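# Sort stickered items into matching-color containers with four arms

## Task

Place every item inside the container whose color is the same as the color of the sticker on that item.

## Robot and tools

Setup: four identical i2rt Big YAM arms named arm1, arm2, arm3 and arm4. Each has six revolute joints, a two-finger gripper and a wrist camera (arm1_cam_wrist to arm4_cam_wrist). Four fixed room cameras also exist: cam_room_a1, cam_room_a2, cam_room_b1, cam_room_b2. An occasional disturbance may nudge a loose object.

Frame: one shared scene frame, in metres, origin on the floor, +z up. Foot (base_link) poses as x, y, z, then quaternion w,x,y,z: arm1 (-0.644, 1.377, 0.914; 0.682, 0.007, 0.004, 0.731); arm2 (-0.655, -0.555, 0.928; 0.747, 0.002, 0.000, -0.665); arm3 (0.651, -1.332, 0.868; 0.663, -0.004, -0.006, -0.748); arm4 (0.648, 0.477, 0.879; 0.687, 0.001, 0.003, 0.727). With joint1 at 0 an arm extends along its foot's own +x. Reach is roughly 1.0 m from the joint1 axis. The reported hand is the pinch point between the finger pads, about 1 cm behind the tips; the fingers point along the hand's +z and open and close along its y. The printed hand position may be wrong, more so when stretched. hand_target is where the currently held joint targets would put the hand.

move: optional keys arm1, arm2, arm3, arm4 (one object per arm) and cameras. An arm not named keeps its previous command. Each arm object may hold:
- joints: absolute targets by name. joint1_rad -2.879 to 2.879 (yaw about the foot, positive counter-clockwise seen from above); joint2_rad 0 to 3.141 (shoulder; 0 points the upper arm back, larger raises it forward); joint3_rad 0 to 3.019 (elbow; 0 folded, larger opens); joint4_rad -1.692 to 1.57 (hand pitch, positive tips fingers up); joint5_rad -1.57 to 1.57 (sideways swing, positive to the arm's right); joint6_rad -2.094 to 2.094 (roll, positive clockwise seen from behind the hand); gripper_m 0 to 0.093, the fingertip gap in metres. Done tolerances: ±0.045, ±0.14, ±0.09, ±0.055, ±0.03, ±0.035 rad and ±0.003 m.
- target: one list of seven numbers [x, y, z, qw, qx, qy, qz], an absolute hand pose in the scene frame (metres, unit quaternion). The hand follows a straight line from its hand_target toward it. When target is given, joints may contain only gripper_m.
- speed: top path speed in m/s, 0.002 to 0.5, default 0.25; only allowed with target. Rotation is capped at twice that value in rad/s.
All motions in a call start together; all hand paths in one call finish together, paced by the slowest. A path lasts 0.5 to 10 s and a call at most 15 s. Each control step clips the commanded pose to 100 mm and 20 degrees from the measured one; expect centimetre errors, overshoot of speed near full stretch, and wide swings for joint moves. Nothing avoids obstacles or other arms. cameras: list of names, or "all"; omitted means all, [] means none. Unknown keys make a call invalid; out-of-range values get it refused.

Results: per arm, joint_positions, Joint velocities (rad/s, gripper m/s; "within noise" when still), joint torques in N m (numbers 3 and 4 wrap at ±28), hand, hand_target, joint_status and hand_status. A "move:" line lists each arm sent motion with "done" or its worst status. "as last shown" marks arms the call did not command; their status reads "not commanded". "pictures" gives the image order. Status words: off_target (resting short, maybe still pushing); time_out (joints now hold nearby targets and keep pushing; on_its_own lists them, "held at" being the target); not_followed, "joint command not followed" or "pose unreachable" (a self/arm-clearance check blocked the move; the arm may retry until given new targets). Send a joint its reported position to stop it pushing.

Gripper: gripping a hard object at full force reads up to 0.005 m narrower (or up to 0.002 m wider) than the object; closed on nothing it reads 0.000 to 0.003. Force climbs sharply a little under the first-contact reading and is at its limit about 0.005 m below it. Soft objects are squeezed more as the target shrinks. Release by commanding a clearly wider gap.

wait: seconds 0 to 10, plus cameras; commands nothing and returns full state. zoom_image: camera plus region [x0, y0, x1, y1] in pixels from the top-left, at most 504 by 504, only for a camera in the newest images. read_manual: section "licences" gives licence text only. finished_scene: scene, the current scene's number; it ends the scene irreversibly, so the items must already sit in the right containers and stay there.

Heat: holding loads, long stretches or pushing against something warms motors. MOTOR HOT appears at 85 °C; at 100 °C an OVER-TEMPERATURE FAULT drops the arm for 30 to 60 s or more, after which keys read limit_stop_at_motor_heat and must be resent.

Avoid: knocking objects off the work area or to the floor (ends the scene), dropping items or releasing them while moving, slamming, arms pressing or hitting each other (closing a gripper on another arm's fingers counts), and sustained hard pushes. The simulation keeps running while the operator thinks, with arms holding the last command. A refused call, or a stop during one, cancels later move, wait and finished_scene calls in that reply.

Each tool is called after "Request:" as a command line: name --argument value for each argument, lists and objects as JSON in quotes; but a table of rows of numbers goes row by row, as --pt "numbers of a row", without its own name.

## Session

Request:
move --arm1 '{"joints": {"joint1_rad": 1.5, "joint2_rad": 0.534, "joint3_rad": 1.403, "joint4_rad": -1.41, "joint5_rad": 0, "joint6_rad": 0}}' --arm2 '{"joints": {"joint1_rad": -1.68, "joint2_rad": 0.534, "joint3_rad": 1.403, "joint4_rad": -1.41, "joint5_rad": 0, "joint6_rad": 0}}' --arm3 '{"joints": {"joint1_rad": 1.69, "joint2_rad": 0.534, "joint3_rad": 1.403, "joint4_rad": -1.41, "joint5_rad": 0, "joint6_rad": 0}}' --arm4 '{"joints": {"joint1_rad": -1.63, "joint2_rad": 0.534, "joint3_rad": 1.403, "joint4_rad": -1.41, "joint5_rad": 0, "joint6_rad": 0}}'

Scene clock: 1.93 s.
Joint torques (N m): arm1=[-1.2 4.66 8.98 1.25 -0.03 -0.05] | arm2=[0.26 2.61 10.48 1.84 0.03 -0.08] | arm3=[2.02 4.48 10.3 1.31 0.04 -0.11] | arm4=[0.67 3.78 6.87 0.95 0.11 0.18]
Motor temperatures (°C): arm1=[20 23 27 23 21 21 21] | arm2=[23 24 26 22 22 20 23] | arm3=[24 23 24 23 24 23 23] | arm4=[22 22 24 22 24 21 24]
Heat: arm1: hottest joint3_rad 27 °C; arm2: hottest joint3_rad 26 °C; arm3: hottest joint1_rad 24 °C; arm4: hottest joint3_rad 24 °C.
move: arm1 done; arm2 done; arm3 done; arm4 done
Joint velocities: within noise
arm1.joint_positions: joint1_rad=+1.493 joint2_rad=+0.538 joint3_rad=+1.395 joint4_rad=-1.401 joint5_rad=+0.000 joint6_rad=+0.008 gripper_m=+0.09398
arm1.joint_status: all done
arm1.hand: x=-0.8270 y=+1.3782 z=+1.4615 quat_wxyz=(-0.002, +0.867, -0.007, -0.498) (m; scene frame)
arm1.hand_target: x=-0.8229 y=+1.3767 z=+1.4637 quat_wxyz=(-0.002, +0.866, +0.000, -0.499) (m; scene frame)
arm1.hand_status: not commanded
arm2.joint_positions: joint1_rad=-1.675 joint2_rad=+0.530 joint3_rad=+1.383 joint4_rad=-1.396 joint5_rad=-0.001 joint6_rad=+0.014 gripper_m=+0.09400
arm2.joint_status: all done
arm2.hand: x=-0.8472 y=-0.5593 z=+1.4690 quat_wxyz=(-0.006, -0.871, +0.000, +0.491) (m; scene frame)
arm2.hand_target: x=-0.8439 y=-0.5580 z=+1.4746 quat_wxyz=(+0.000, -0.871, -0.004, +0.492) (m; scene frame)
arm2.hand_status: not commanded
arm3.joint_positions: joint1_rad=+1.679 joint2_rad=+0.524 joint3_rad=+1.369 joint4_rad=-1.402 joint5_rad=+0.000 joint6_rad=+0.007 gripper_m=+0.09398
arm3.joint_status: all done
arm3.hand: x=+0.8403 y=-1.3271 z=+1.4021 quat_wxyz=(-0.486, -0.005, -0.874, +0.007) (m; scene frame)
arm3.hand_target: x=+0.8382 y=-1.3249 z=+1.4145 quat_wxyz=(-0.493, +0.003, -0.870, +0.006) (m; scene frame)
arm3.hand_status: not commanded
arm4.joint_positions: joint1_rad=-1.626 joint2_rad=+0.533 joint3_rad=+1.401 joint4_rad=-1.398 joint5_rad=-0.001 joint6_rad=-0.013 gripper_m=+0.09399
arm4.joint_status: all done
arm4.hand: x=+0.8397 y=+0.4792 z=+1.4267 quat_wxyz=(-0.495, +0.007, -0.869, +0.004) (m; scene frame)
arm4.hand_target: x=+0.8383 y=+0.4782 z=+1.4250 quat_wxyz=(-0.490, +0.000, -0.872, +0.002) (m; scene frame)
arm4.hand_status: not commanded
pictures: arm1_cam_wrist, arm2_cam_wrist, arm3_cam_wrist, arm4_cam_wrist, cam_room_a1, cam_room_a2, cam_room_b1, cam_room_b2
Images, in order (width x height): arm1_cam_wrist 672x504, arm2_cam_wrist 672x504, arm3_cam_wrist 672x504, arm4_cam_wrist 672x504, cam_room_a1 672x504, cam_room_a2 672x504, cam_room_b1 672x504, cam_room_b2 672x504.

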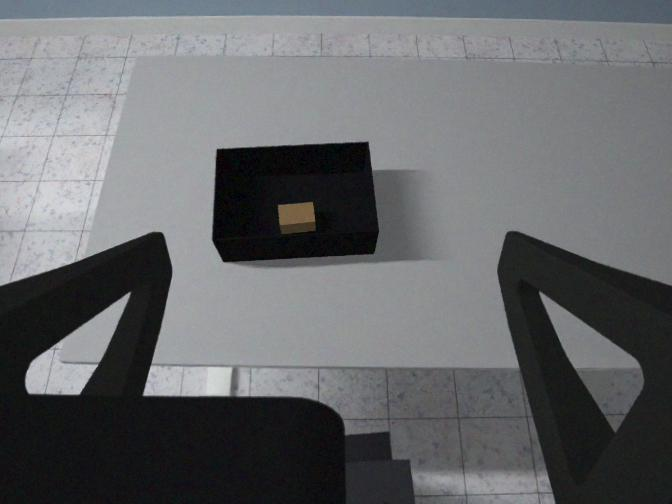

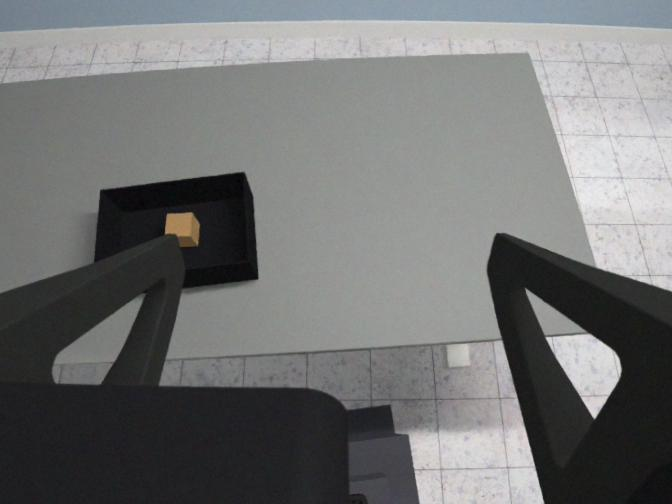

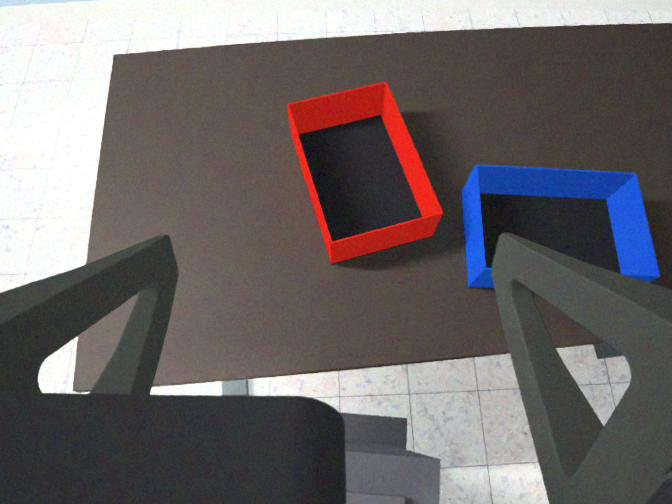

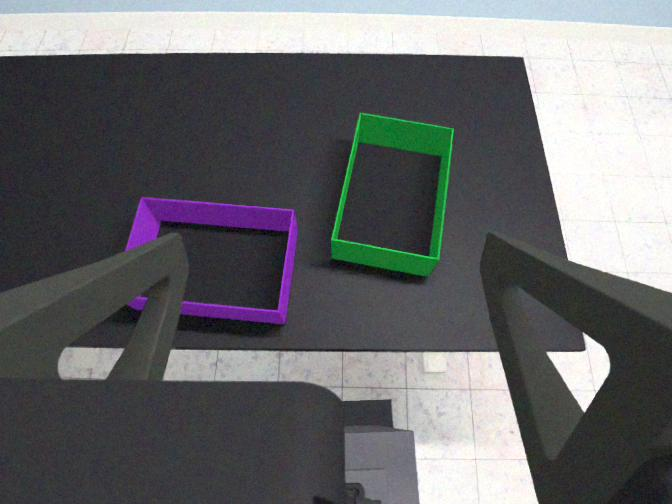

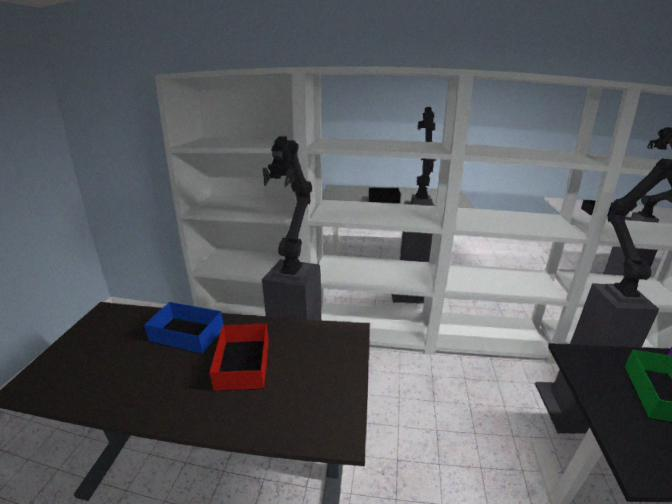

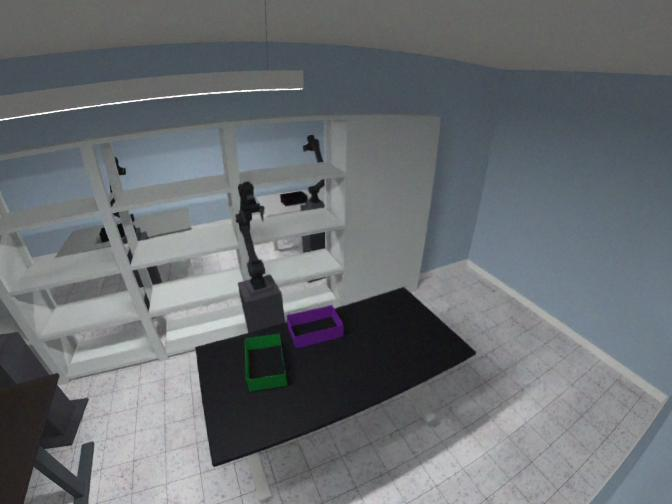

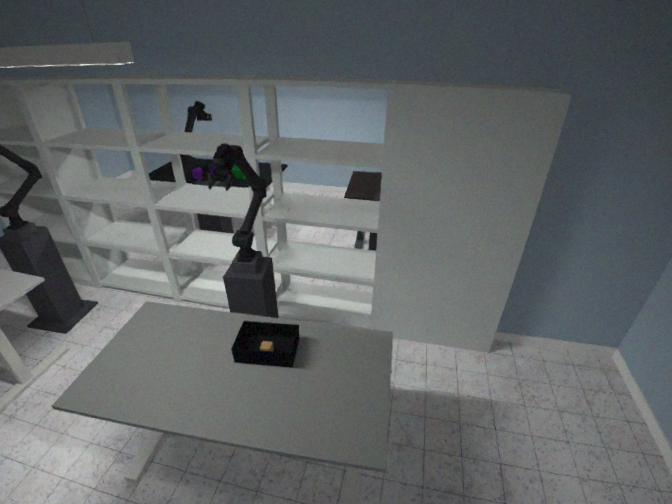

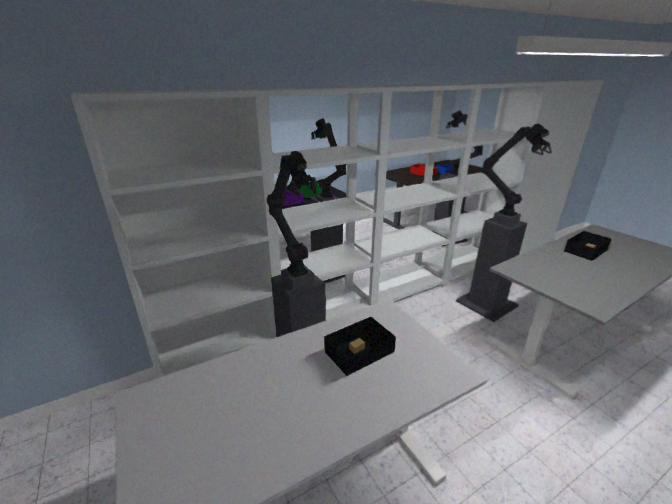

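Request:
zoom_image --camera "cam_room_b2" --region '[320, 310, 400, 370]'

Request:
zoom_image --camera "cam_room_b1" --region '[226, 315, 306, 375]'

Request:
zoom_image --camera "arm2_cam_wrist" --region '[130, 180, 250, 270]'

Request:
zoom_image --camera "arm1_cam_wrist" --region '[240, 180, 360, 270]'

Scaled by 6.300.

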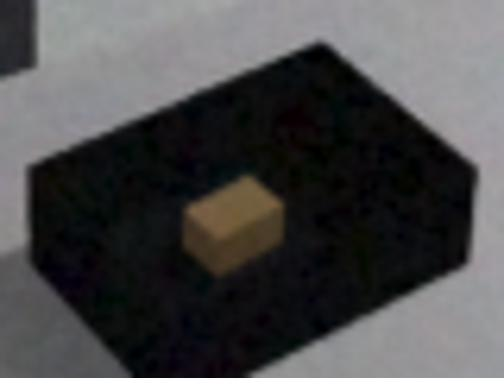

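Scaled by 6.300.

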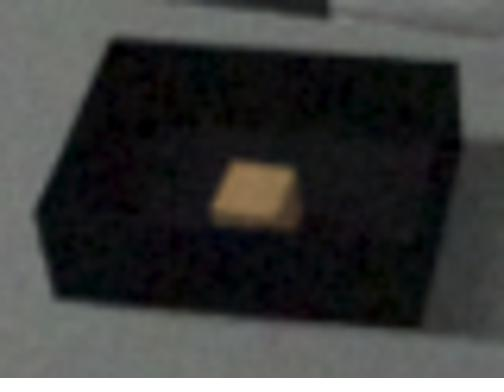

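Scaled by 4.200.

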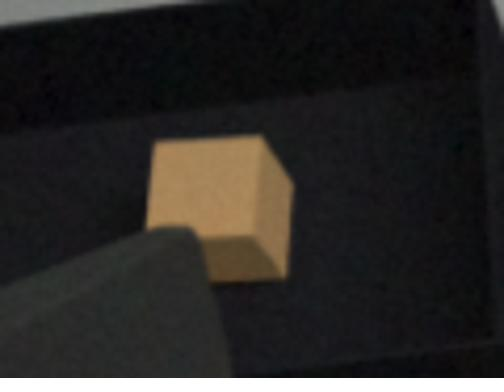

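Scaled by 4.200.

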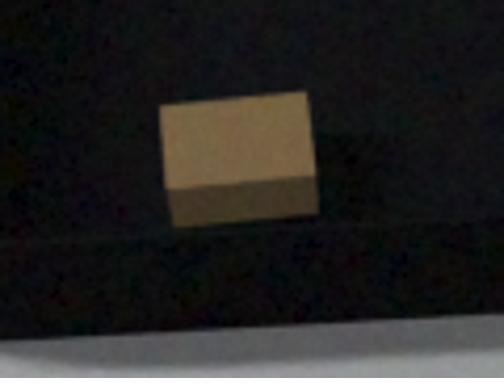

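Request:
move --arm1 '{"target": [-1.197, 1.2935, 0.868, -0.0087, -0.979, -0.0427, 0.1992], "speed": 0.35}' --arm2 '{"target": [-1.176, -0.914, 0.870, -0.0035, -0.9798, -0.0171, 0.1994], "speed": 0.35}' --arm3 '{"joints": {"joint1_rad": -1.995, "joint2_rad": 0.6, "joint3_rad": 1.0, "joint4_rad": -1.3}}' --arm4 '{"joints": {"joint1_rad": 0.93, "joint2_rad": 0.6, "joint3_rad": 1.0, "joint4_rad": -1.3}}' --cameras '["arm1_cam_wrist", "arm2_cam_wrist"]'

Scene clock: 27.17 s.
Joint torques (N m): arm1=[-1.14 -13.33 10.85 1.46 0 0.03] | arm2=[1.38 -20.01 12.05 0.95 0.11 0.21] | arm3=[0.56 -1.08 9.5 1.55 -0.06 -0.1] | arm4=[1.2 -1.03 9.61 1.44 0.13 0.14]
Motor temperatures (°C): arm1=[20 23 29 23 21 21 21] | arm2=[23 24 29 22 22 20 23] | arm3=[24 23 27 23 24 23 23] | arm4=[22 22 26 22 24 21 24]
Heat: arm1: hottest joint3_rad 29 °C; arm2: hottest joint3_rad 29 °C; arm3: hottest joint3_rad 27 °C; arm4: hottest joint3_rad 26 °C.
move: arm1 off_target; arm2 off_target; arm3 done; arm4 done
Joint velocities: within noise
arm1.joint_positions: joint1_rad=+1.649 joint2_rad=+1.926 joint3_rad=+1.024 joint4_rad=-0.338 joint5_rad=+0.025 joint6_rad=+0.068 gripper_m=+0.09398
arm1.joint_status: not commanded
arm1.hand: x=-1.1733 y=+1.3038 z=+0.8515 quat_wxyz=(+0.004, +0.984, +0.037, -0.172) (m; scene frame)
arm1.hand_target: x=-1.1959 y=+1.2936 z=+0.8688 quat_wxyz=(+0.009, +0.979, +0.043, -0.199) (m; scene frame)
arm1.hand_status: off_target (0.031 m and 3.3 deg from the pose sent, 0.704 m and 37.2 deg at the start)
arm2.joint_positions: joint1_rad=-1.030 joint2_rad=+2.073 joint3_rad=+1.309 joint4_rad=-0.498 joint5_rad=+0.234 joint6_rad=+0.578 gripper_m=+0.09400
arm2.joint_status: not commanded
arm2.hand: x=-1.1646 y=-0.8979 z=+0.8618 quat_wxyz=(+0.007, -0.981, -0.022, +0.191) (m; scene frame)
arm2.hand_target: x=-1.1753 y=-0.9136 z=+0.8705 quat_wxyz=(-0.004, -0.980, -0.017, +0.199) (m; scene frame)
arm2.hand_status: off_target (0.021 m and 1.7 deg from the pose sent, 0.770 m and 35.8 deg at the start)
arm3.joint_positions: joint1_rad=-1.985 joint2_rad=+0.609 joint3_rad=+0.998 joint4_rad=-1.308 joint5_rad=+0.002 joint6_rad=+0.005 gripper_m=+0.09402
arm3.joint_status: all done
arm3.hand: x=+0.4337 y=-1.1974 z=+1.2180 quat_wxyz=(+0.079, -0.914, +0.255, +0.307) (m; scene frame)
arm3.hand_target: x=+0.4350 y=-1.1955 z=+1.2219 quat_wxyz=(+0.083, -0.910, +0.256, +0.315) (m; scene frame)
arm3.hand_status: not commanded
arm4.joint_positions: joint1_rad=+0.927 joint2_rad=+0.611 joint3_rad=+0.988 joint4_rad=-1.314 joint5_rad=-0.002 joint6_rad=-0.011 gripper_m=+0.09402
arm4.joint_status: all done
arm4.hand: x=+0.4404 y=+0.6180 z=+1.2255 quat_wxyz=(-0.089, +0.911, -0.270, -0.300) (m; scene frame)
arm4.hand_target: x=+0.4394 y=+0.6182 z=+1.2361 quat_wxyz=(-0.093, +0.904, -0.273, -0.317) (m; scene frame)
arm4.hand_status: not commanded
pictures: arm1_cam_wrist, arm2_cam_wrist
Images, in order (width x height): arm1_cam_wrist 672x504, arm2_cam_wrist 672x504.

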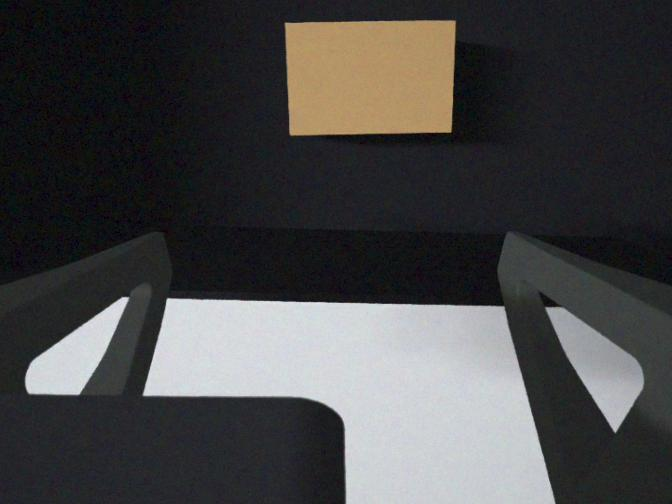

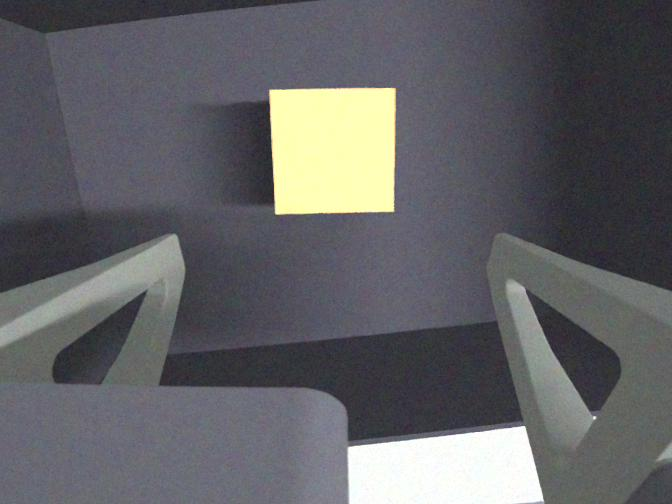

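Request:
move --arm1 '{"target": [-1.233, 1.322, 0.810, -0.0087, -0.979, -0.0427, 0.1992], "speed": 0.15}' --arm2 '{"target": [-1.190, -0.914, 0.815, -0.0035, -0.9798, -0.0171, 0.1994], "speed": 0.15}' --cameras '["arm1_cam_wrist", "arm2_cam_wrist"]'

Scene clock: 40.23 s.
Joint torques (N m): arm1=[-1.85 -14.51 10.41 1.55 -0.07 -0.07] | arm2=[0.26 -19.78 11.41 2.02 0.08 0.08] | arm3=[0.56 -1.2 9.47 1.58 -0.07 -0.1] | arm4=[0.62 -1.2 9.55 1.35 0.11 0.14]
Motor temperatures (°C): arm1=[20 23 30 23 21 21 21] | arm2=[23 25 31 22 22 20 23] | arm3=[24 23 28 23 24 23 23] | arm4=[22 22 29 22 24 21 24]
Heat: arm1: hottest joint3_rad 30 °C; arm2: hottest joint3_rad 31 °C; arm3: hottest joint3_rad 28 °C; arm4: hottest joint3_rad 29 °C.
move: arm1 off_target; arm2 off_target
Joint velocities: within noise
arm1.joint_positions: joint1_rad=+1.599 joint2_rad=+2.094 joint3_rad=+1.118 joint4_rad=-0.262 joint5_rad=+0.002 joint6_rad=+0.017 gripper_m=+0.09398
arm1.joint_status: not commanded
arm1.hand: x=-1.2070 y=+1.3235 z=+0.7984 quat_wxyz=(+0.007, +0.984, +0.040, -0.173) (m; scene frame)
arm1.hand_target: x=-1.2319 y=+1.3222 z=+0.8109 quat_wxyz=(+0.008, +0.979, +0.043, -0.199) (m; scene frame)
arm1.hand_status: off_target (0.028 m and 3.1 deg from the pose sent, 0.075 m and 3.3 deg at the start)
arm2.joint_positions: joint1_rad=-1.030 joint2_rad=+2.181 joint3_rad=+1.345 joint4_rad=-0.435 joint5_rad=+0.230 joint6_rad=+0.578 gripper_m=+0.09400
arm2.joint_status: not commanded
arm2.hand: x=-1.1710 y=-0.9035 z=+0.8138 quat_wxyz=(+0.008, -0.982, -0.022, +0.186) (m; scene frame)
arm2.hand_target: x=-1.1891 y=-0.9134 z=+0.8155 quat_wxyz=(-0.003, -0.980, -0.017, +0.199) (m; scene frame)
arm2.hand_status: off_target (0.022 m and 2.2 deg from the pose sent, 0.056 m and 1.7 deg at the start)
arm3.joint_positions: joint1_rad=-1.985 joint2_rad=+0.608 joint3_rad=+0.998 joint4_rad=-1.308 joint5_rad=+0.002 joint6_rad=+0.005 gripper_m=+0.09402
arm3.joint_status: not commanded
arm3.hand: x=+0.4337 y=-1.1974 z=+1.2181 quat_wxyz=(+0.079, -0.914, +0.255, +0.307) (m; scene frame)
arm3.hand_target: x=+0.4351 y=-1.1955 z=+1.2220 quat_wxyz=(+0.083, -0.910, +0.256, +0.315) (m; scene frame)
arm3.hand_status: not commanded
arm4: as last shown
pictures: arm1_cam_wrist, arm2_cam_wrist
Images, in order (width x height): arm1_cam_wrist 672x504, arm2_cam_wrist 672x504.

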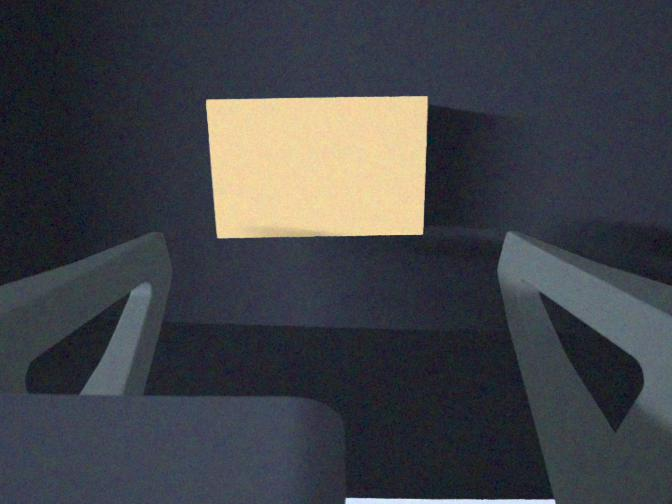

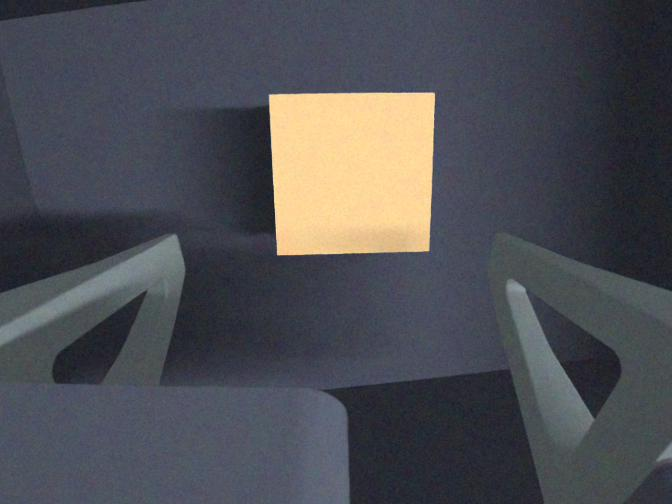

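Request:
move --arm1 '{"target": [-1.256, 1.314, 0.752, -0.0087, -0.979, -0.0427, 0.1992], "speed": 0.12}' --arm2 '{"target": [-1.2145, -0.907, 0.757, -0.0035, -0.9798, -0.0171, 0.1994], "speed": 0.12}' --cameras '["arm1_cam_wrist", "arm2_cam_wrist"]'

Scene clock: 54.23 s.
Joint torques (N m): arm1=[-0.85 -16.03 9.7 1.62 0.03 0.1] | arm2=[0.38 -20.72 10.76 1.96 0.06 -0.08] | arm3=[0.62 -1.08 9.44 1.58 -0.07 -0.1] | arm4=[1.32 -1.26 9.54 1.46 0.12 0.16]
Motor temperatures (°C): arm1=[20 24 30 23 21 21 21] | arm2=[23 25 30 22 22 20 23] | arm3=[24 23 28 23 24 23 23] | arm4=[22 22 31 22 24 21 24]
Heat: arm1: hottest joint3_rad 30 °C; arm2: hottest joint3_rad 30 °C; arm3: hottest joint3_rad 28 °C; arm4: hottest joint3_rad 31 °C.
move: arm1 off_target; arm2 off_target
Joint velocities: within noise
arm1.joint_positions: joint1_rad=+1.599 joint2_rad=+2.254 joint3_rad=+1.215 joint4_rad=-0.194 joint5_rad=+0.002 joint6_rad=+0.016 gripper_m=+0.09398
arm1.joint_status: not commanded
arm1.hand: x=-1.2327 y=+1.3212 z=+0.7434 quat_wxyz=(+0.007, +0.984, +0.040, -0.176) (m; scene frame)
arm1.hand_target: x=-1.2552 y=+1.3141 z=+0.7530 quat_wxyz=(+0.009, +0.979, +0.043, -0.199) (m; scene frame)
arm1.hand_status: off_target (0.026 m and 2.8 deg from the pose sent, 0.068 m and 3.1 deg at the start)
arm2.joint_positions: joint1_rad=-1.066 joint2_rad=+2.319 joint3_rad=+1.422 joint4_rad=-0.361 joint5_rad=+0.220 joint6_rad=+0.561 gripper_m=+0.09400
arm2.joint_status: not commanded
arm2.hand: x=-1.1984 y=-0.8978 z=+0.7594 quat_wxyz=(+0.005, -0.982, -0.013, +0.188) (m; scene frame)
arm2.hand_target: x=-1.2139 y=-0.9065 z=+0.7577 quat_wxyz=(-0.003, -0.980, -0.017, +0.200) (m; scene frame)
arm2.hand_status: off_target (0.019 m and 1.7 deg from the pose sent, 0.072 m and 2.2 deg at the start)
arm3, arm4: as last shown
pictures: arm1_cam_wrist, arm2_cam_wrist
Images, in order (width x height): arm1_cam_wrist 672x504, arm2_cam_wrist 672x504.

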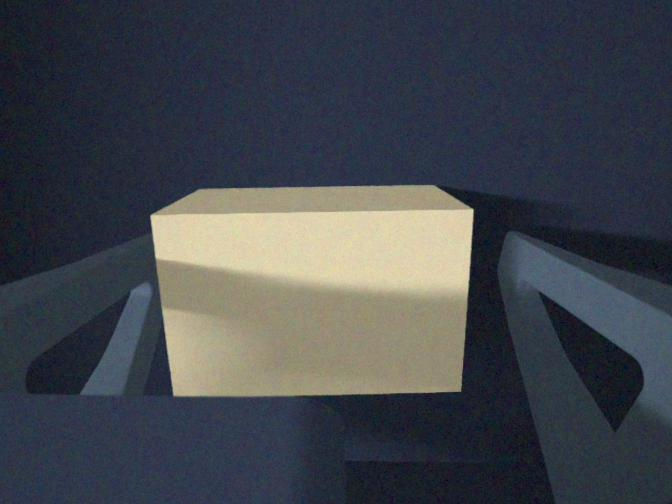

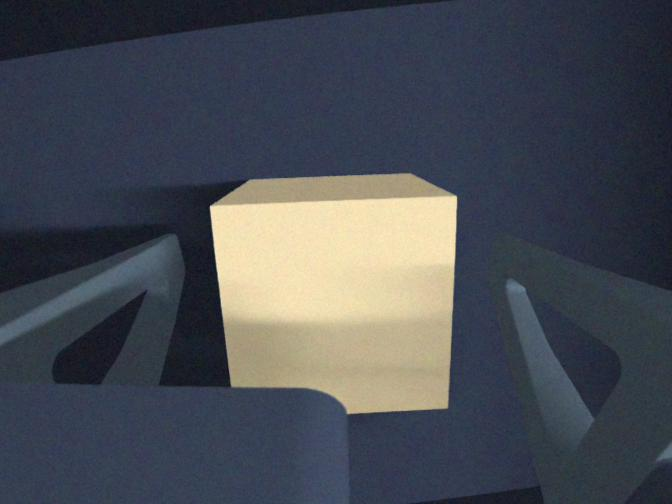

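Request:
move --arm1 '{"joints": {"gripper_m": 0.06}}' --arm2 '{"joints": {"gripper_m": 0.042}}' --cameras '[]'

Request:
move --arm1 '{"target": [-1.22, 1.316, 1.0, -0.0087, -0.979, -0.0427, 0.1992], "speed": 0.25}' --arm2 '{"target": [-1.18, -0.895, 1.0, -0.0035, -0.9798, -0.0171, 0.1994], "speed": 0.25}' --cameras '["arm1_cam_wrist", "arm2_cam_wrist"]'

Request:
move --arm1 '{"joints": {"joint2_rad": 0.6, "joint3_rad": 1.0, "joint4_rad": -0.05, "joint5_rad": 0, "joint6_rad": 0}}' --arm2 '{"joints": {"joint1_rad": -1.5, "joint2_rad": 0.6, "joint3_rad": 1.0, "joint4_rad": -0.05, "joint5_rad": 0, "joint6_rad": 0}}' --cameras '["cam_room_b1", "cam_room_b2"]'

Scene clock: 69.87 s.
Joint torques (N m): arm1=[-0.09 -15.09 9.33 1.58 0.09 0.05] | arm2=[0.38 -20.6 10.7 1.98 0.09 -0.07] | arm3=[0.56 -1.14 9.46 1.58 -0.08 -0.1] | arm4=[0.85 -1.14 9.65 1.43 0.17 0.14]
Motor temperatures (°C): arm1=[20 24 31 23 21 21 21] | arm2=[23 25 31 22 22 20 23] | arm3=[24 23 29 23 24 23 23] | arm4=[22 22 33 22 24 21 24]
Heat: arm1: hottest joint3_rad 31 °C; arm2: hottest joint3_rad 31 °C; arm3: hottest joint3_rad 29 °C; arm4: hottest joint3_rad 33 °C.
move: arm1 off_target; arm2 off_target
Joint velocities: within noise
arm1.joint_positions: joint1_rad=+1.599 joint2_rad=+2.254 joint3_rad=+1.215 joint4_rad=-0.194 joint5_rad=+0.002 joint6_rad=+0.017 gripper_m=+0.06874
arm1.joint_status: gripper_m off_target (ended at +0.06877, target +0.06000)
arm1.hand: x=-1.2327 y=+1.3212 z=+0.7434 quat_wxyz=(+0.007, +0.984, +0.040, -0.176) (m; scene frame)
arm1.hand_target: x=-1.2552 y=+1.3141 z=+0.7530 quat_wxyz=(+0.009, +0.979, +0.043, -0.199) (m; scene frame)
arm1.hand_status: not commanded
arm2.joint_positions: joint1_rad=-1.066 joint2_rad=+2.319 joint3_rad=+1.423 joint4_rad=-0.361 joint5_rad=+0.219 joint6_rad=+0.560 gripper_m=+0.05351
arm2.joint_status: gripper_m off_target (ended at +0.05353, target +0.04200)
arm2.hand: x=-1.1989 y=-0.8984 z=+0.7597 quat_wxyz=(+0.005, -0.982, -0.014, +0.188) (m; scene frame)
arm2.hand_target: x=-1.2139 y=-0.9065 z=+0.7577 quat_wxyz=(-0.004, -0.980, -0.017, +0.200) (m; scene frame)
arm2.hand_status: not commanded
arm3, arm4: as last shown
pictures: none
No camera images: "cameras" was empty.

Scene clock: 71.57 s.
Joint torques (N m): arm1=[-0.85 -13.74 13.12 0.7 0.09 0.07] | arm2=[1.49 -20.42 11.28 0.88 0.33 0.1] | arm3=[0.62 -1.14 9.47 1.58 -0.06 -0.11] | arm4=[0.67 -1.08 9.63 1.5 0.12 0.12]
Motor temperatures (°C): arm1=[20 24 31 23 21 21 21] | arm2=[23 26 31 22 22 20 23] | arm3=[24 23 29 23 24 23 23] | arm4=[22 22 33 22 24 21 24]
Heat: arm1: hottest joint3_rad 31 °C; arm2: hottest joint3_rad 31 °C; arm3: hottest joint3_rad 29 °C; arm4: hottest joint3_rad 33 °C.
move: arm1 off_target; arm2 done
Joint velocities: within noise
arm1.joint_positions: joint1_rad=+1.599 joint2_rad=+1.751 joint3_rad=+1.194 joint4_rad=-0.665 joint5_rad=+0.002 joint6_rad=+0.017 gripper_m=+0.06875
arm1.joint_status: not commanded
arm1.hand: x=-1.2048 y=+1.3230 z=+0.9803 quat_wxyz=(+0.008, +0.983, +0.040, -0.181) (m; scene frame)
arm1.hand_target: x=-1.2193 y=+1.3161 z=+1.0003 quat_wxyz=(+0.009, +0.979, +0.043, -0.199) (m; scene frame)
arm1.hand_status: off_target (0.026 m and 2.2 deg from the pose sent, 0.257 m and 2.8 deg at the start)
arm2.joint_positions: joint1_rad=-1.062 joint2_rad=+1.879 joint3_rad=+1.403 joint4_rad=-0.759 joint5_rad=+0.219 joint6_rad=+0.560 gripper_m=+0.05351
arm2.joint_status: not commanded
arm2.hand: x=-1.1801 y=-0.8885 z=+0.9933 quat_wxyz=(-0.002, -0.980, -0.015, +0.197) (m; scene frame)
arm2.hand_target: x=-1.1799 y=-0.8950 z=+1.0000 quat_wxyz=(-0.004, -0.980, -0.017, +0.199) (m; scene frame)
arm2.hand_status: done (0.009 m and 0.5 deg from the pose sent, 0.241 m and 1.7 deg at the start)
arm3, arm4: as last shown
pictures: arm1_cam_wrist, arm2_cam_wrist
Images, in order (width x height): arm1_cam_wrist 672x504, arm2_cam_wrist 672x504.

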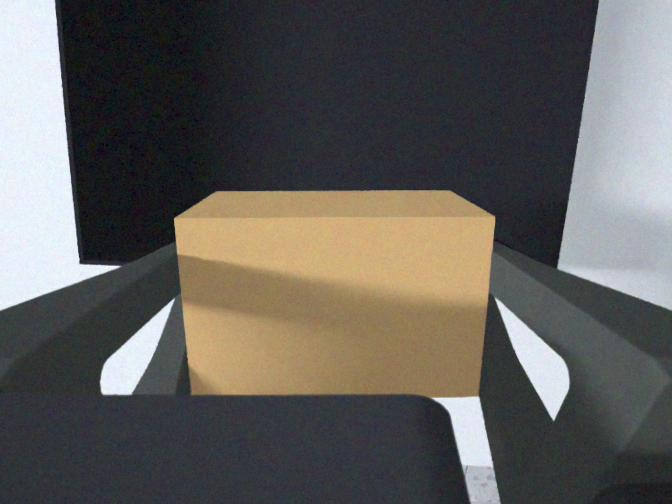

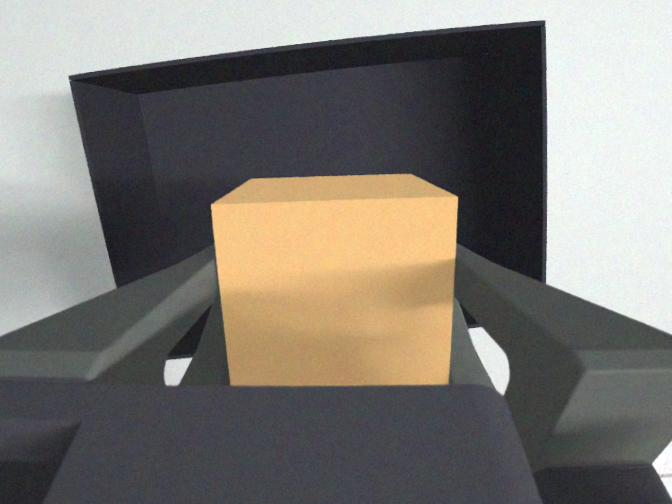

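Scene clock: 73.17 s.
Joint torques (N m): arm1=[-1.26 2.14 13.16 1.92 -0.1 -0.05] | arm2=[0.85 -1.32 10.56 2.61 -0.08 -0.08] | arm3=[0.5 -1.14 9.46 1.55 -0.07 -0.1] | arm4=[1.14 -1.38 9.63 1.4 0.14 0.15]
Motor temperatures (°C): arm1=[20 24 31 23 21 21 21] | arm2=[23 26 31 22 22 20 23] | arm3=[24 23 29 23 24 23 23] | arm4=[22 22 33 22 24 21 24]
Heat: arm1: hottest joint3_rad 31 °C; arm2: hottest joint3_rad 31 °C; arm3: hottest joint3_rad 29 °C; arm4: hottest joint3_rad 33 °C.
move: arm1 done; arm2 done
Joint velocities: within noise
arm1.joint_positions: joint1_rad=+1.599 joint2_rad=+0.597 joint3_rad=+0.978 joint4_rad=-0.058 joint5_rad=+0.002 joint6_rad=+0.008 gripper_m=+0.06875
arm1.joint_status: all done
arm1.hand: x=-0.9672 y=+1.3438 z=+1.5388 quat_wxyz=(+0.041, +0.577, +0.027, -0.815) (m; scene frame)
arm1.hand_target: x=-0.9625 y=+1.3407 z=+1.5523 quat_wxyz=(+0.043, +0.566, +0.032, -0.823) (m; scene frame)
arm1.hand_status: not commanded
arm2.joint_positions: joint1_rad=-1.501 joint2_rad=+0.600 joint3_rad=+1.009 joint4_rad=-0.058 joint5_rad=+0.001 joint6_rad=+0.015 gripper_m=+0.05350
arm2.joint_status: all done
arm2.hand: x=-0.9800 y=-0.6177 z=+1.5639 quat_wxyz=(-0.081, -0.572, -0.050, +0.815) (m; scene frame)
arm2.hand_target: x=-0.9812 y=-0.6186 z=+1.5607 quat_wxyz=(-0.076, -0.572, -0.055, +0.815) (m; scene frame)
arm2.hand_status: not commanded
arm3, arm4: as last shown
pictures: cam_room_b1, cam_room_b2
Images, in order (width x height): cam_room_b1 672x504, cam_room_b2 672x504.

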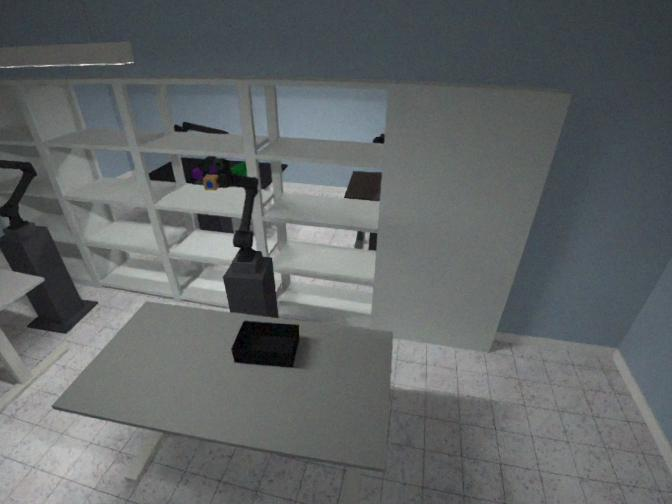

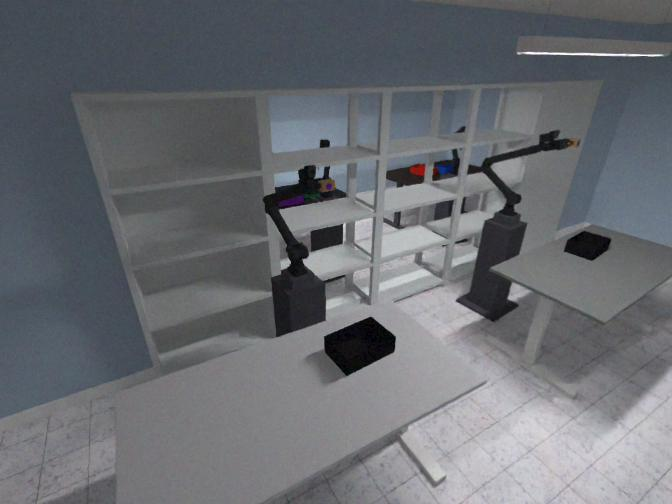

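Request:
zoom_image --camera "cam_room_b1" --region '[186, 155, 266, 215]'

Request:
zoom_image --camera "cam_room_b2" --region '[290, 155, 370, 215]'

Scaled by 6.300.

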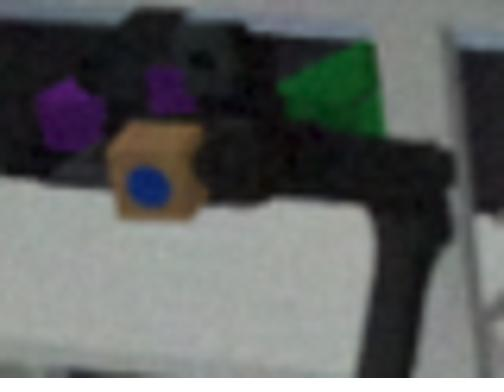

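Scaled by 6.300.

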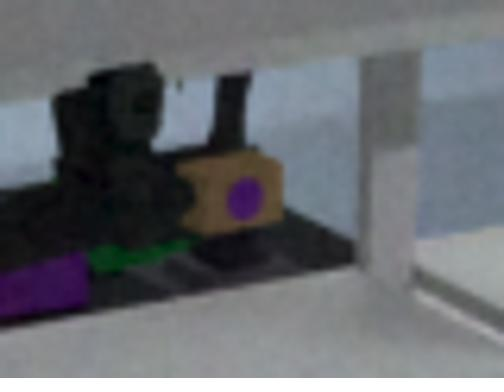

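Request:
move --arm1 '{"joints": {"joint1_rad": -2.279, "joint2_rad": 0.6, "joint3_rad": 1.0, "joint4_rad": -1.3, "joint5_rad": 0, "joint6_rad": 0}}' --arm2 '{"joints": {"joint1_rad": 0.926, "joint2_rad": 0.6, "joint3_rad": 1.0, "joint4_rad": -1.3, "joint5_rad": 0, "joint6_rad": 0}}' --cameras '[]'

Request:
move --arm1 '{"target": [-0.2425, 1.079, 1.12, 0.1974, 0.3071, 0.9286, -0.0653], "speed": 0.25}' --arm2 '{"target": [-0.2233, -0.8073, 1.13, 0.2007, 0.2556, 0.9441, -0.0543], "speed": 0.25}' --cameras '[]'

Request:
move --arm1 '{"target": [-0.006, 0.902, 1.12, 0.1974, 0.3071, 0.9286, -0.0653], "speed": 0.25}' --arm2 '{"target": [-0.012, -0.931, 1.12, 0.2007, 0.2556, 0.9441, -0.0543], "speed": 0.25}' --cameras '["arm1_cam_wrist", "arm2_cam_wrist"]'

Request:
move --arm1 '{"target": [-0.006, 0.902, 1.028, 0.1974, 0.3071, 0.9286, -0.0653], "speed": 0.12}' --arm2 '{"target": [-0.012, -0.931, 1.048, 0.2007, 0.2556, 0.9441, -0.0543], "speed": 0.12}' --cameras '["arm1_cam_wrist", "arm2_cam_wrist"]'

Scene clock: 87.97 s.
Joint torques (N m): arm1=[-2.32 2.26 12.96 0.98 -0.04 -0.01] | arm2=[1.03 -1.14 10.58 1.54 0.12 -0.06] | arm3=[0.44 -1.14 9.48 1.57 -0.07 -0.11] | arm4=[0.67 -1.49 9.59 1.51 0.13 0.18]
Motor temperatures (°C): arm1=[20 24 32 23 21 21 22] | arm2=[23 25 31 22 22 20 24] | arm3=[24 23 29 23 24 23 23] | arm4=[22 22 34 22 24 21 24]
Heat: arm1: hottest joint3_rad 32 °C; arm2: hottest joint3_rad 31 °C; arm3: hottest joint3_rad 29 °C; arm4: hottest joint3_rad 34 °C.
move: arm1 done; arm2 done
Joint velocities: within noise
arm1.joint_positions: joint1_rad=-2.273 joint2_rad=+0.600 joint3_rad=+0.978 joint4_rad=-1.292 joint5_rad=+0.002 joint6_rad=+0.006 gripper_m=+0.06885
arm1.joint_status: all done
arm1.hand: x=-0.4350 y=+1.2263 z=+1.2572 quat_wxyz=(-0.299, -0.297, -0.901, +0.102) (m; scene frame)
arm1.hand_target: x=-0.4359 y=+1.2255 z=+1.2669 quat_wxyz=(-0.305, -0.296, -0.899, +0.105) (m; scene frame)
arm1.hand_status: not commanded
arm2.joint_positions: joint1_rad=+0.922 joint2_rad=+0.600 joint3_rad=+1.005 joint4_rad=-1.288 joint5_rad=-0.003 joint6_rad=+0.013 gripper_m=+0.05336
arm2.joint_status: all done
arm2.hand: x=-0.4361 y=-0.6857 z=+1.2893 quat_wxyz=(-0.327, -0.253, -0.907, +0.084) (m; scene frame)
arm2.hand_target: x=-0.4382 y=-0.6839 z=+1.2847 quat_wxyz=(-0.318, -0.247, -0.911, +0.084) (m; scene frame)
arm2.hand_status: not commanded
arm3, arm4: as last shown
pictures: none
No camera images: "cameras" was empty.

Scene clock: 89.83 s.
Joint torques (N m): arm1=[-3.08 -9 16.39 1.28 0.02 -0.07] | arm2=[1.44 -12.63 16.1 1.96 0.15 -0.03] | arm3=[0.56 -1.14 9.44 1.58 -0.07 -0.1] | arm4=[0.85 -1.55 9.69 1.36 0.14 0.12]
Motor temperatures (°C): arm1=[20 24 32 23 21 21 22] | arm2=[23 25 31 22 22 20 24] | arm3=[24 23 29 23 24 23 23] | arm4=[22 22 34 22 24 21 24]
Heat: arm1: hottest joint3_rad 32 °C; arm2: hottest joint3_rad 31 °C; arm3: hottest joint3_rad 29 °C; arm4: hottest joint3_rad 34 °C.
move: arm1 off_target; arm2 off_target
Joint velocities: within noise
arm1.joint_positions: joint1_rad=-2.274 joint2_rad=+1.388 joint3_rad=+1.113 joint4_rad=-0.942 joint5_rad=-0.006 joint6_rad=+0.005 gripper_m=+0.06884
arm1.joint_status: not commanded
arm1.hand: x=-0.2597 y=+1.0973 z=+1.0885 quat_wxyz=(-0.161, -0.309, -0.936, +0.053) (m; scene frame)
arm1.hand_target: x=-0.2444 y=+1.0803 z=+1.1205 quat_wxyz=(-0.197, -0.307, -0.929, +0.066) (m; scene frame)
arm1.hand_status: off_target (0.040 m and 4.5 deg from the pose sent, 0.279 m and 12.9 deg at the start)
arm2.joint_positions: joint1_rad=+0.922 joint2_rad=+1.399 joint3_rad=+1.109 joint4_rad=-0.931 joint5_rad=+0.002 joint6_rad=+0.013 gripper_m=+0.05336
arm2.joint_status: not commanded
arm2.hand: x=-0.2470 y=-0.7972 z=+1.1033 quat_wxyz=(-0.169, -0.266, -0.948, +0.044) (m; scene frame)
arm2.hand_target: x=-0.2250 y=-0.8063 z=+1.1306 quat_wxyz=(-0.201, -0.256, -0.944, +0.054) (m; scene frame)
arm2.hand_status: off_target (0.037 m and 4.1 deg from the pose sent, 0.292 m and 15.5 deg at the start)
arm3, arm4: as last shown
pictures: none
No camera images: "cameras" was empty.

Scene clock: 92.03 s.
Joint torques (N m): arm1=[-2.67 -20.54 17.48 0.64 -0.02 -0.02] | arm2=[1.32 -21.66 16.95 0.99 0.11 -0.05] | arm3=[0.56 -1.08 9.54 1.57 -0.06 -0.1] | arm4=[0.85 -1.14 9.69 1.48 0.14 0.13]
Motor temperatures (°C): arm1=[20 24 33 23 21 21 22] | arm2=[23 25 32 22 22 20 24] | arm3=[24 23 29 23 24 23 23] | arm4=[22 22 34 22 24 21 24]
Heat: arm1: hottest joint3_rad 33 °C; arm2: hottest joint3_rad 32 °C; arm3: hottest joint3_rad 29 °C; arm4: hottest joint3_rad 34 °C.
move: arm1 off_target; arm2 off_target
Joint velocities: within noise
arm1.joint_positions: joint1_rad=-2.274 joint2_rad=+2.229 joint3_rad=+2.308 joint4_rad=-1.268 joint5_rad=-0.006 joint6_rad=+0.005 gripper_m=+0.06884
arm1.joint_status: not commanded
arm1.hand: x=-0.0125 y=+0.9155 z=+1.0934 quat_wxyz=(-0.174, -0.308, -0.934, +0.057) (m; scene frame)
arm1.hand_target: x=-0.0076 y=+0.9030 z=+1.1200 quat_wxyz=(-0.198, -0.307, -0.929, +0.066) (m; scene frame)
arm1.hand_status: off_target (0.031 m and 2.9 deg from the pose sent, 0.322 m and 4.5 deg at the start)
arm2.joint_positions: joint1_rad=+0.922 joint2_rad=+2.041 joint3_rad=+1.959 joint4_rad=-1.098 joint5_rad=+0.002 joint6_rad=+0.013 gripper_m=+0.05336
arm2.joint_status: not commanded
arm2.hand: x=-0.0282 y=-0.9260 z=+1.1067 quat_wxyz=(-0.188, -0.265, -0.945, +0.049) (m; scene frame)
arm2.hand_target: x=-0.0131 y=-0.9304 z=+1.1200 quat_wxyz=(-0.202, -0.256, -0.944, +0.055) (m; scene frame)
arm2.hand_status: off_target (0.022 m and 1.9 deg from the pose sent, 0.271 m and 4.1 deg at the start)
arm3: as last shown
arm4.joint_positions: joint1_rad=+0.927 joint2_rad=+0.611 joint3_rad=+0.988 joint4_rad=-1.314 joint5_rad=-0.002 joint6_rad=-0.011 gripper_m=+0.09402
arm4.joint_status: not commanded
arm4.hand: x=+0.4404 y=+0.6180 z=+1.2255 quat_wxyz=(-0.089, +0.911, -0.270, -0.300) (m; scene frame)
arm4.hand_target: x=+0.4394 y=+0.6182 z=+1.2361 quat_wxyz=(-0.093, +0.904, -0.273, -0.317) (m; scene frame)
arm4.hand_status: not commanded
pictures: arm1_cam_wrist, arm2_cam_wrist
Images, in order (width x height): arm1_cam_wrist 672x504, arm2_cam_wrist 672x504.

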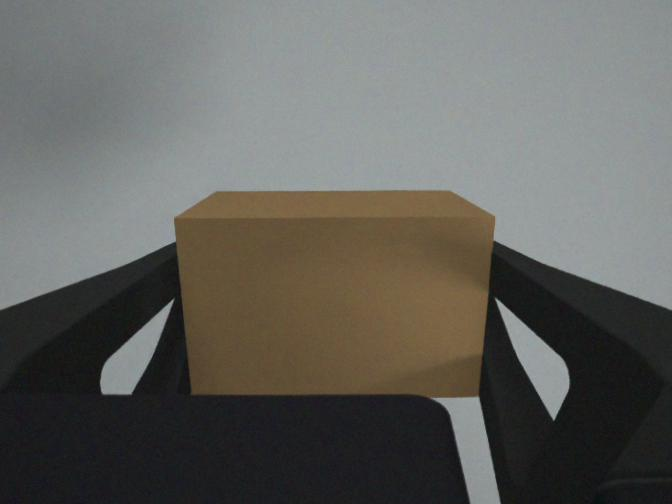

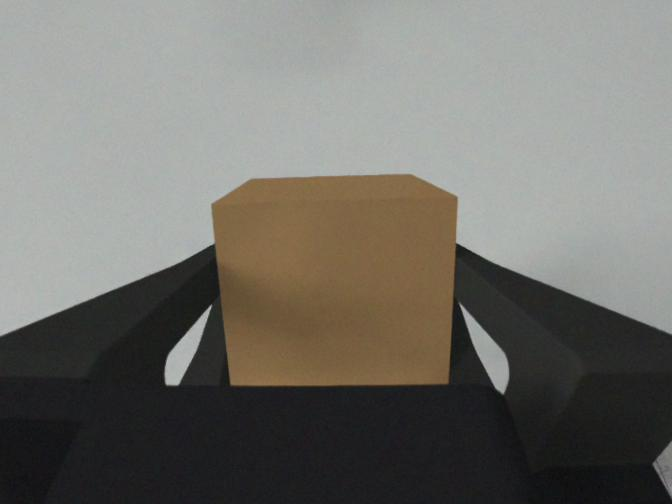

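Scene clock: 93.43 s.
Joint torques (N m): arm1=[-2.55 -20.42 11.71 1.7 -0.06 -0.04] | arm2=[1.32 -21.95 10.81 2.39 0.09 -0.06] | arm3=[0.56 -1.03 9.5 1.59 -0.07 -0.1] | arm4=[1.49 -0.97 9.58 1.5 0.15 0.15]
Motor temperatures (°C): arm1=[20 24 33 23 21 21 22] | arm2=[23 25 32 22 22 20 24] | arm3=[24 23 29 23 24 23 23] | arm4=[22 22 34 22 24 21 24]
Heat: arm1: hottest joint3_rad 33 °C; arm2: hottest joint3_rad 32 °C; arm3: hottest joint3_rad 29 °C; arm4: hottest joint3_rad 34 °C.
move: arm1 done; arm2 off_target
Joint velocities: within noise
arm1.joint_positions: joint1_rad=-2.274 joint2_rad=+2.231 joint3_rad=+2.138 joint4_rad=-1.058 joint5_rad=-0.006 joint6_rad=+0.005 gripper_m=+0.06884
arm1.joint_status: not commanded
arm1.hand: x=-0.0064 y=+0.9104 z=+1.0307 quat_wxyz=(-0.191, -0.306, -0.930, +0.063) (m; scene frame)
arm1.hand_target: x=-0.0063 y=+0.9020 z=+1.0280 quat_wxyz=(-0.197, -0.307, -0.929, +0.065) (m; scene frame)
arm1.hand_status: done (0.009 m and 0.8 deg from the pose sent, 0.067 m and 2.9 deg at the start)
arm2.joint_positions: joint1_rad=+0.922 joint2_rad=+2.070 joint3_rad=+1.893 joint4_rad=-0.962 joint5_rad=+0.002 joint6_rad=+0.013 gripper_m=+0.05336
arm2.joint_status: not commanded
arm2.hand: x=-0.0166 y=-0.9326 z=+1.0676 quat_wxyz=(-0.207, -0.263, -0.941, +0.054) (m; scene frame)
arm2.hand_target: x=-0.0126 y=-0.9308 z=+1.0482 quat_wxyz=(-0.201, -0.256, -0.944, +0.054) (m; scene frame)
arm2.hand_status: off_target (0.020 m and 1.2 deg from the pose sent, 0.061 m and 1.9 deg at the start)
arm3.joint_positions: joint1_rad=-1.985 joint2_rad=+0.608 joint3_rad=+0.998 joint4_rad=-1.308 joint5_rad=+0.002 joint6_rad=+0.005 gripper_m=+0.09402
arm3.joint_status: not commanded
arm3.hand: x=+0.4337 y=-1.1974 z=+1.2181 quat_wxyz=(+0.079, -0.914, +0.255, +0.307) (m; scene frame)
arm3.hand_target: x=+0.4351 y=-1.1955 z=+1.2220 quat_wxyz=(+0.083, -0.910, +0.256, +0.315) (m; scene frame)
arm3.hand_status: not commanded
arm4: as last shown
pictures: arm1_cam_wrist, arm2_cam_wrist
Images, in order (width x height): arm1_cam_wrist 672x504, arm2_cam_wrist 672x504.

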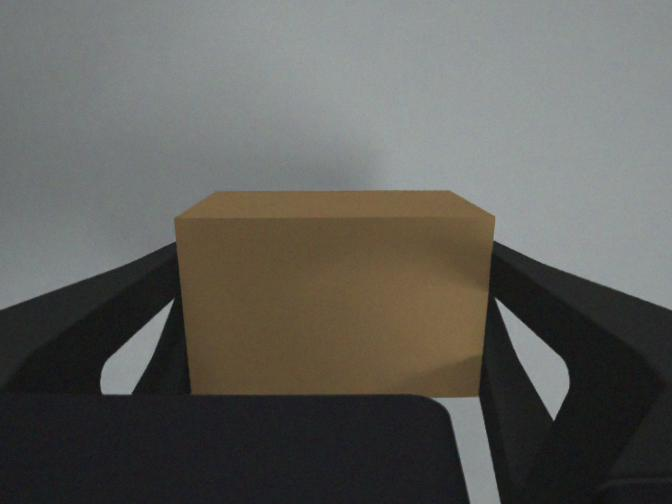

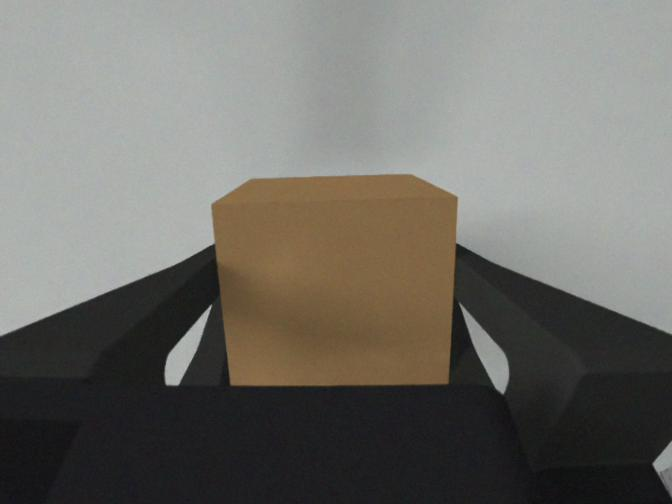

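Request:
move --arm1 '{"target": [-0.006, 0.902, 1.012, 0.1974, 0.3071, 0.9286, -0.0653], "speed": 0.08}' --arm2 '{"target": [-0.012, -0.931, 1.022, 0.2007, 0.2556, 0.9441, -0.0543], "speed": 0.08}' --cameras '["arm1_cam_wrist", "arm2_cam_wrist"]'

Scene clock: 108.43 s.
Joint torques (N m): arm1=[-2.43 -19.25 11.67 1.69 -0.02 -0.06] | arm2=[1.2 -21.6 10.4 2.39 0.09 -0.06] | arm3=[0.5 -1.26 9.47 1.59 -0.08 -0.1] | arm4=[0.73 -1.08 9.65 1.44 0.16 0.15]
Motor temperatures (°C): arm1=[20 25 32 23 21 21 22] | arm2=[23 26 32 22 22 20 24] | arm3=[24 23 29 23 24 23 23] | arm4=[22 21 35 22 24 21 24]
Heat: arm1: hottest joint3_rad 32 °C; arm2: hottest joint3_rad 32 °C; arm3: hottest joint3_rad 29 °C; arm4: hottest joint3_rad 35 °C.
move: arm1 off_target; arm2 off_target
Joint velocities: within noise
arm1.joint_positions: joint1_rad=-2.274 joint2_rad=+2.233 joint3_rad=+2.111 joint4_rad=-1.021 joint5_rad=-0.006 joint6_rad=+0.005 gripper_m=+0.06884
arm1.joint_status: not commanded
arm1.hand: x=-0.0058 y=+0.9099 z=+1.0202 quat_wxyz=(-0.195, -0.306, -0.930, +0.064) (m; scene frame)
arm1.hand_target: x=-0.0063 y=+0.9021 z=+1.0120 quat_wxyz=(-0.197, -0.307, -0.929, +0.065) (m; scene frame)
arm1.hand_status: off_target (0.011 m and 0.3 deg from the pose sent, 0.021 m and 0.8 deg at the start)
arm2.joint_positions: joint1_rad=+0.922 joint2_rad=+2.082 joint3_rad=+1.855 joint4_rad=-0.904 joint5_rad=+0.002 joint6_rad=+0.013 gripper_m=+0.05336
arm2.joint_status: not commanded
arm2.hand: x=-0.0151 y=-0.9334 z=+1.0475 quat_wxyz=(-0.211, -0.263, -0.940, +0.055) (m; scene frame)
arm2.hand_target: x=-0.0128 y=-0.9306 z=+1.0223 quat_wxyz=(-0.201, -0.256, -0.944, +0.054) (m; scene frame)
arm2.hand_status: off_target (0.026 m and 1.6 deg from the pose sent, 0.046 m and 1.2 deg at the start)
arm3, arm4: as last shown
pictures: arm1_cam_wrist, arm2_cam_wrist
Images, in order (width x height): arm1_cam_wrist 672x504, arm2_cam_wrist 672x504.

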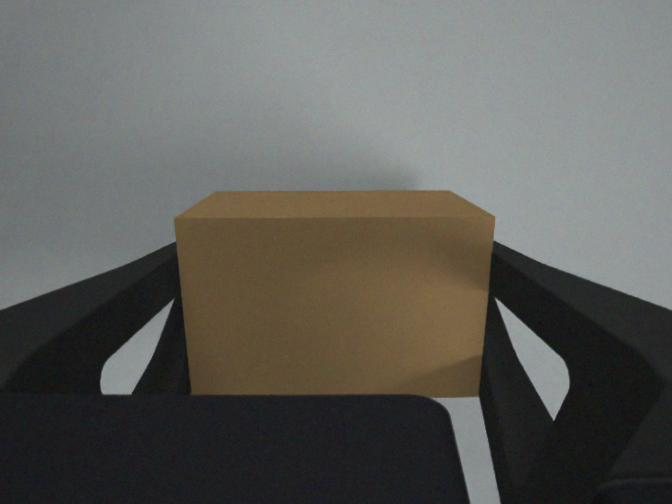

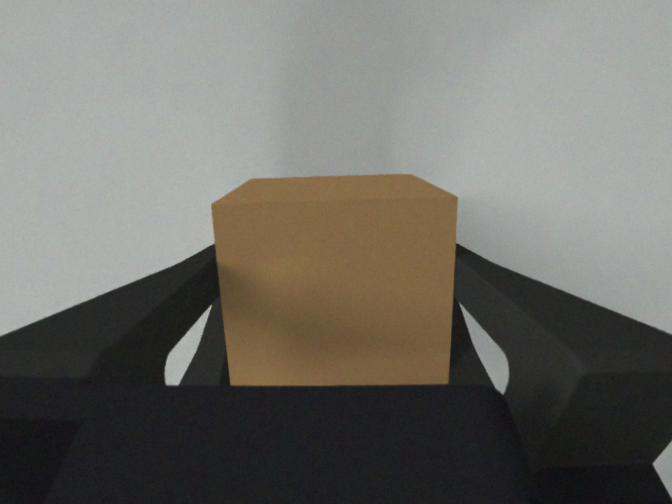

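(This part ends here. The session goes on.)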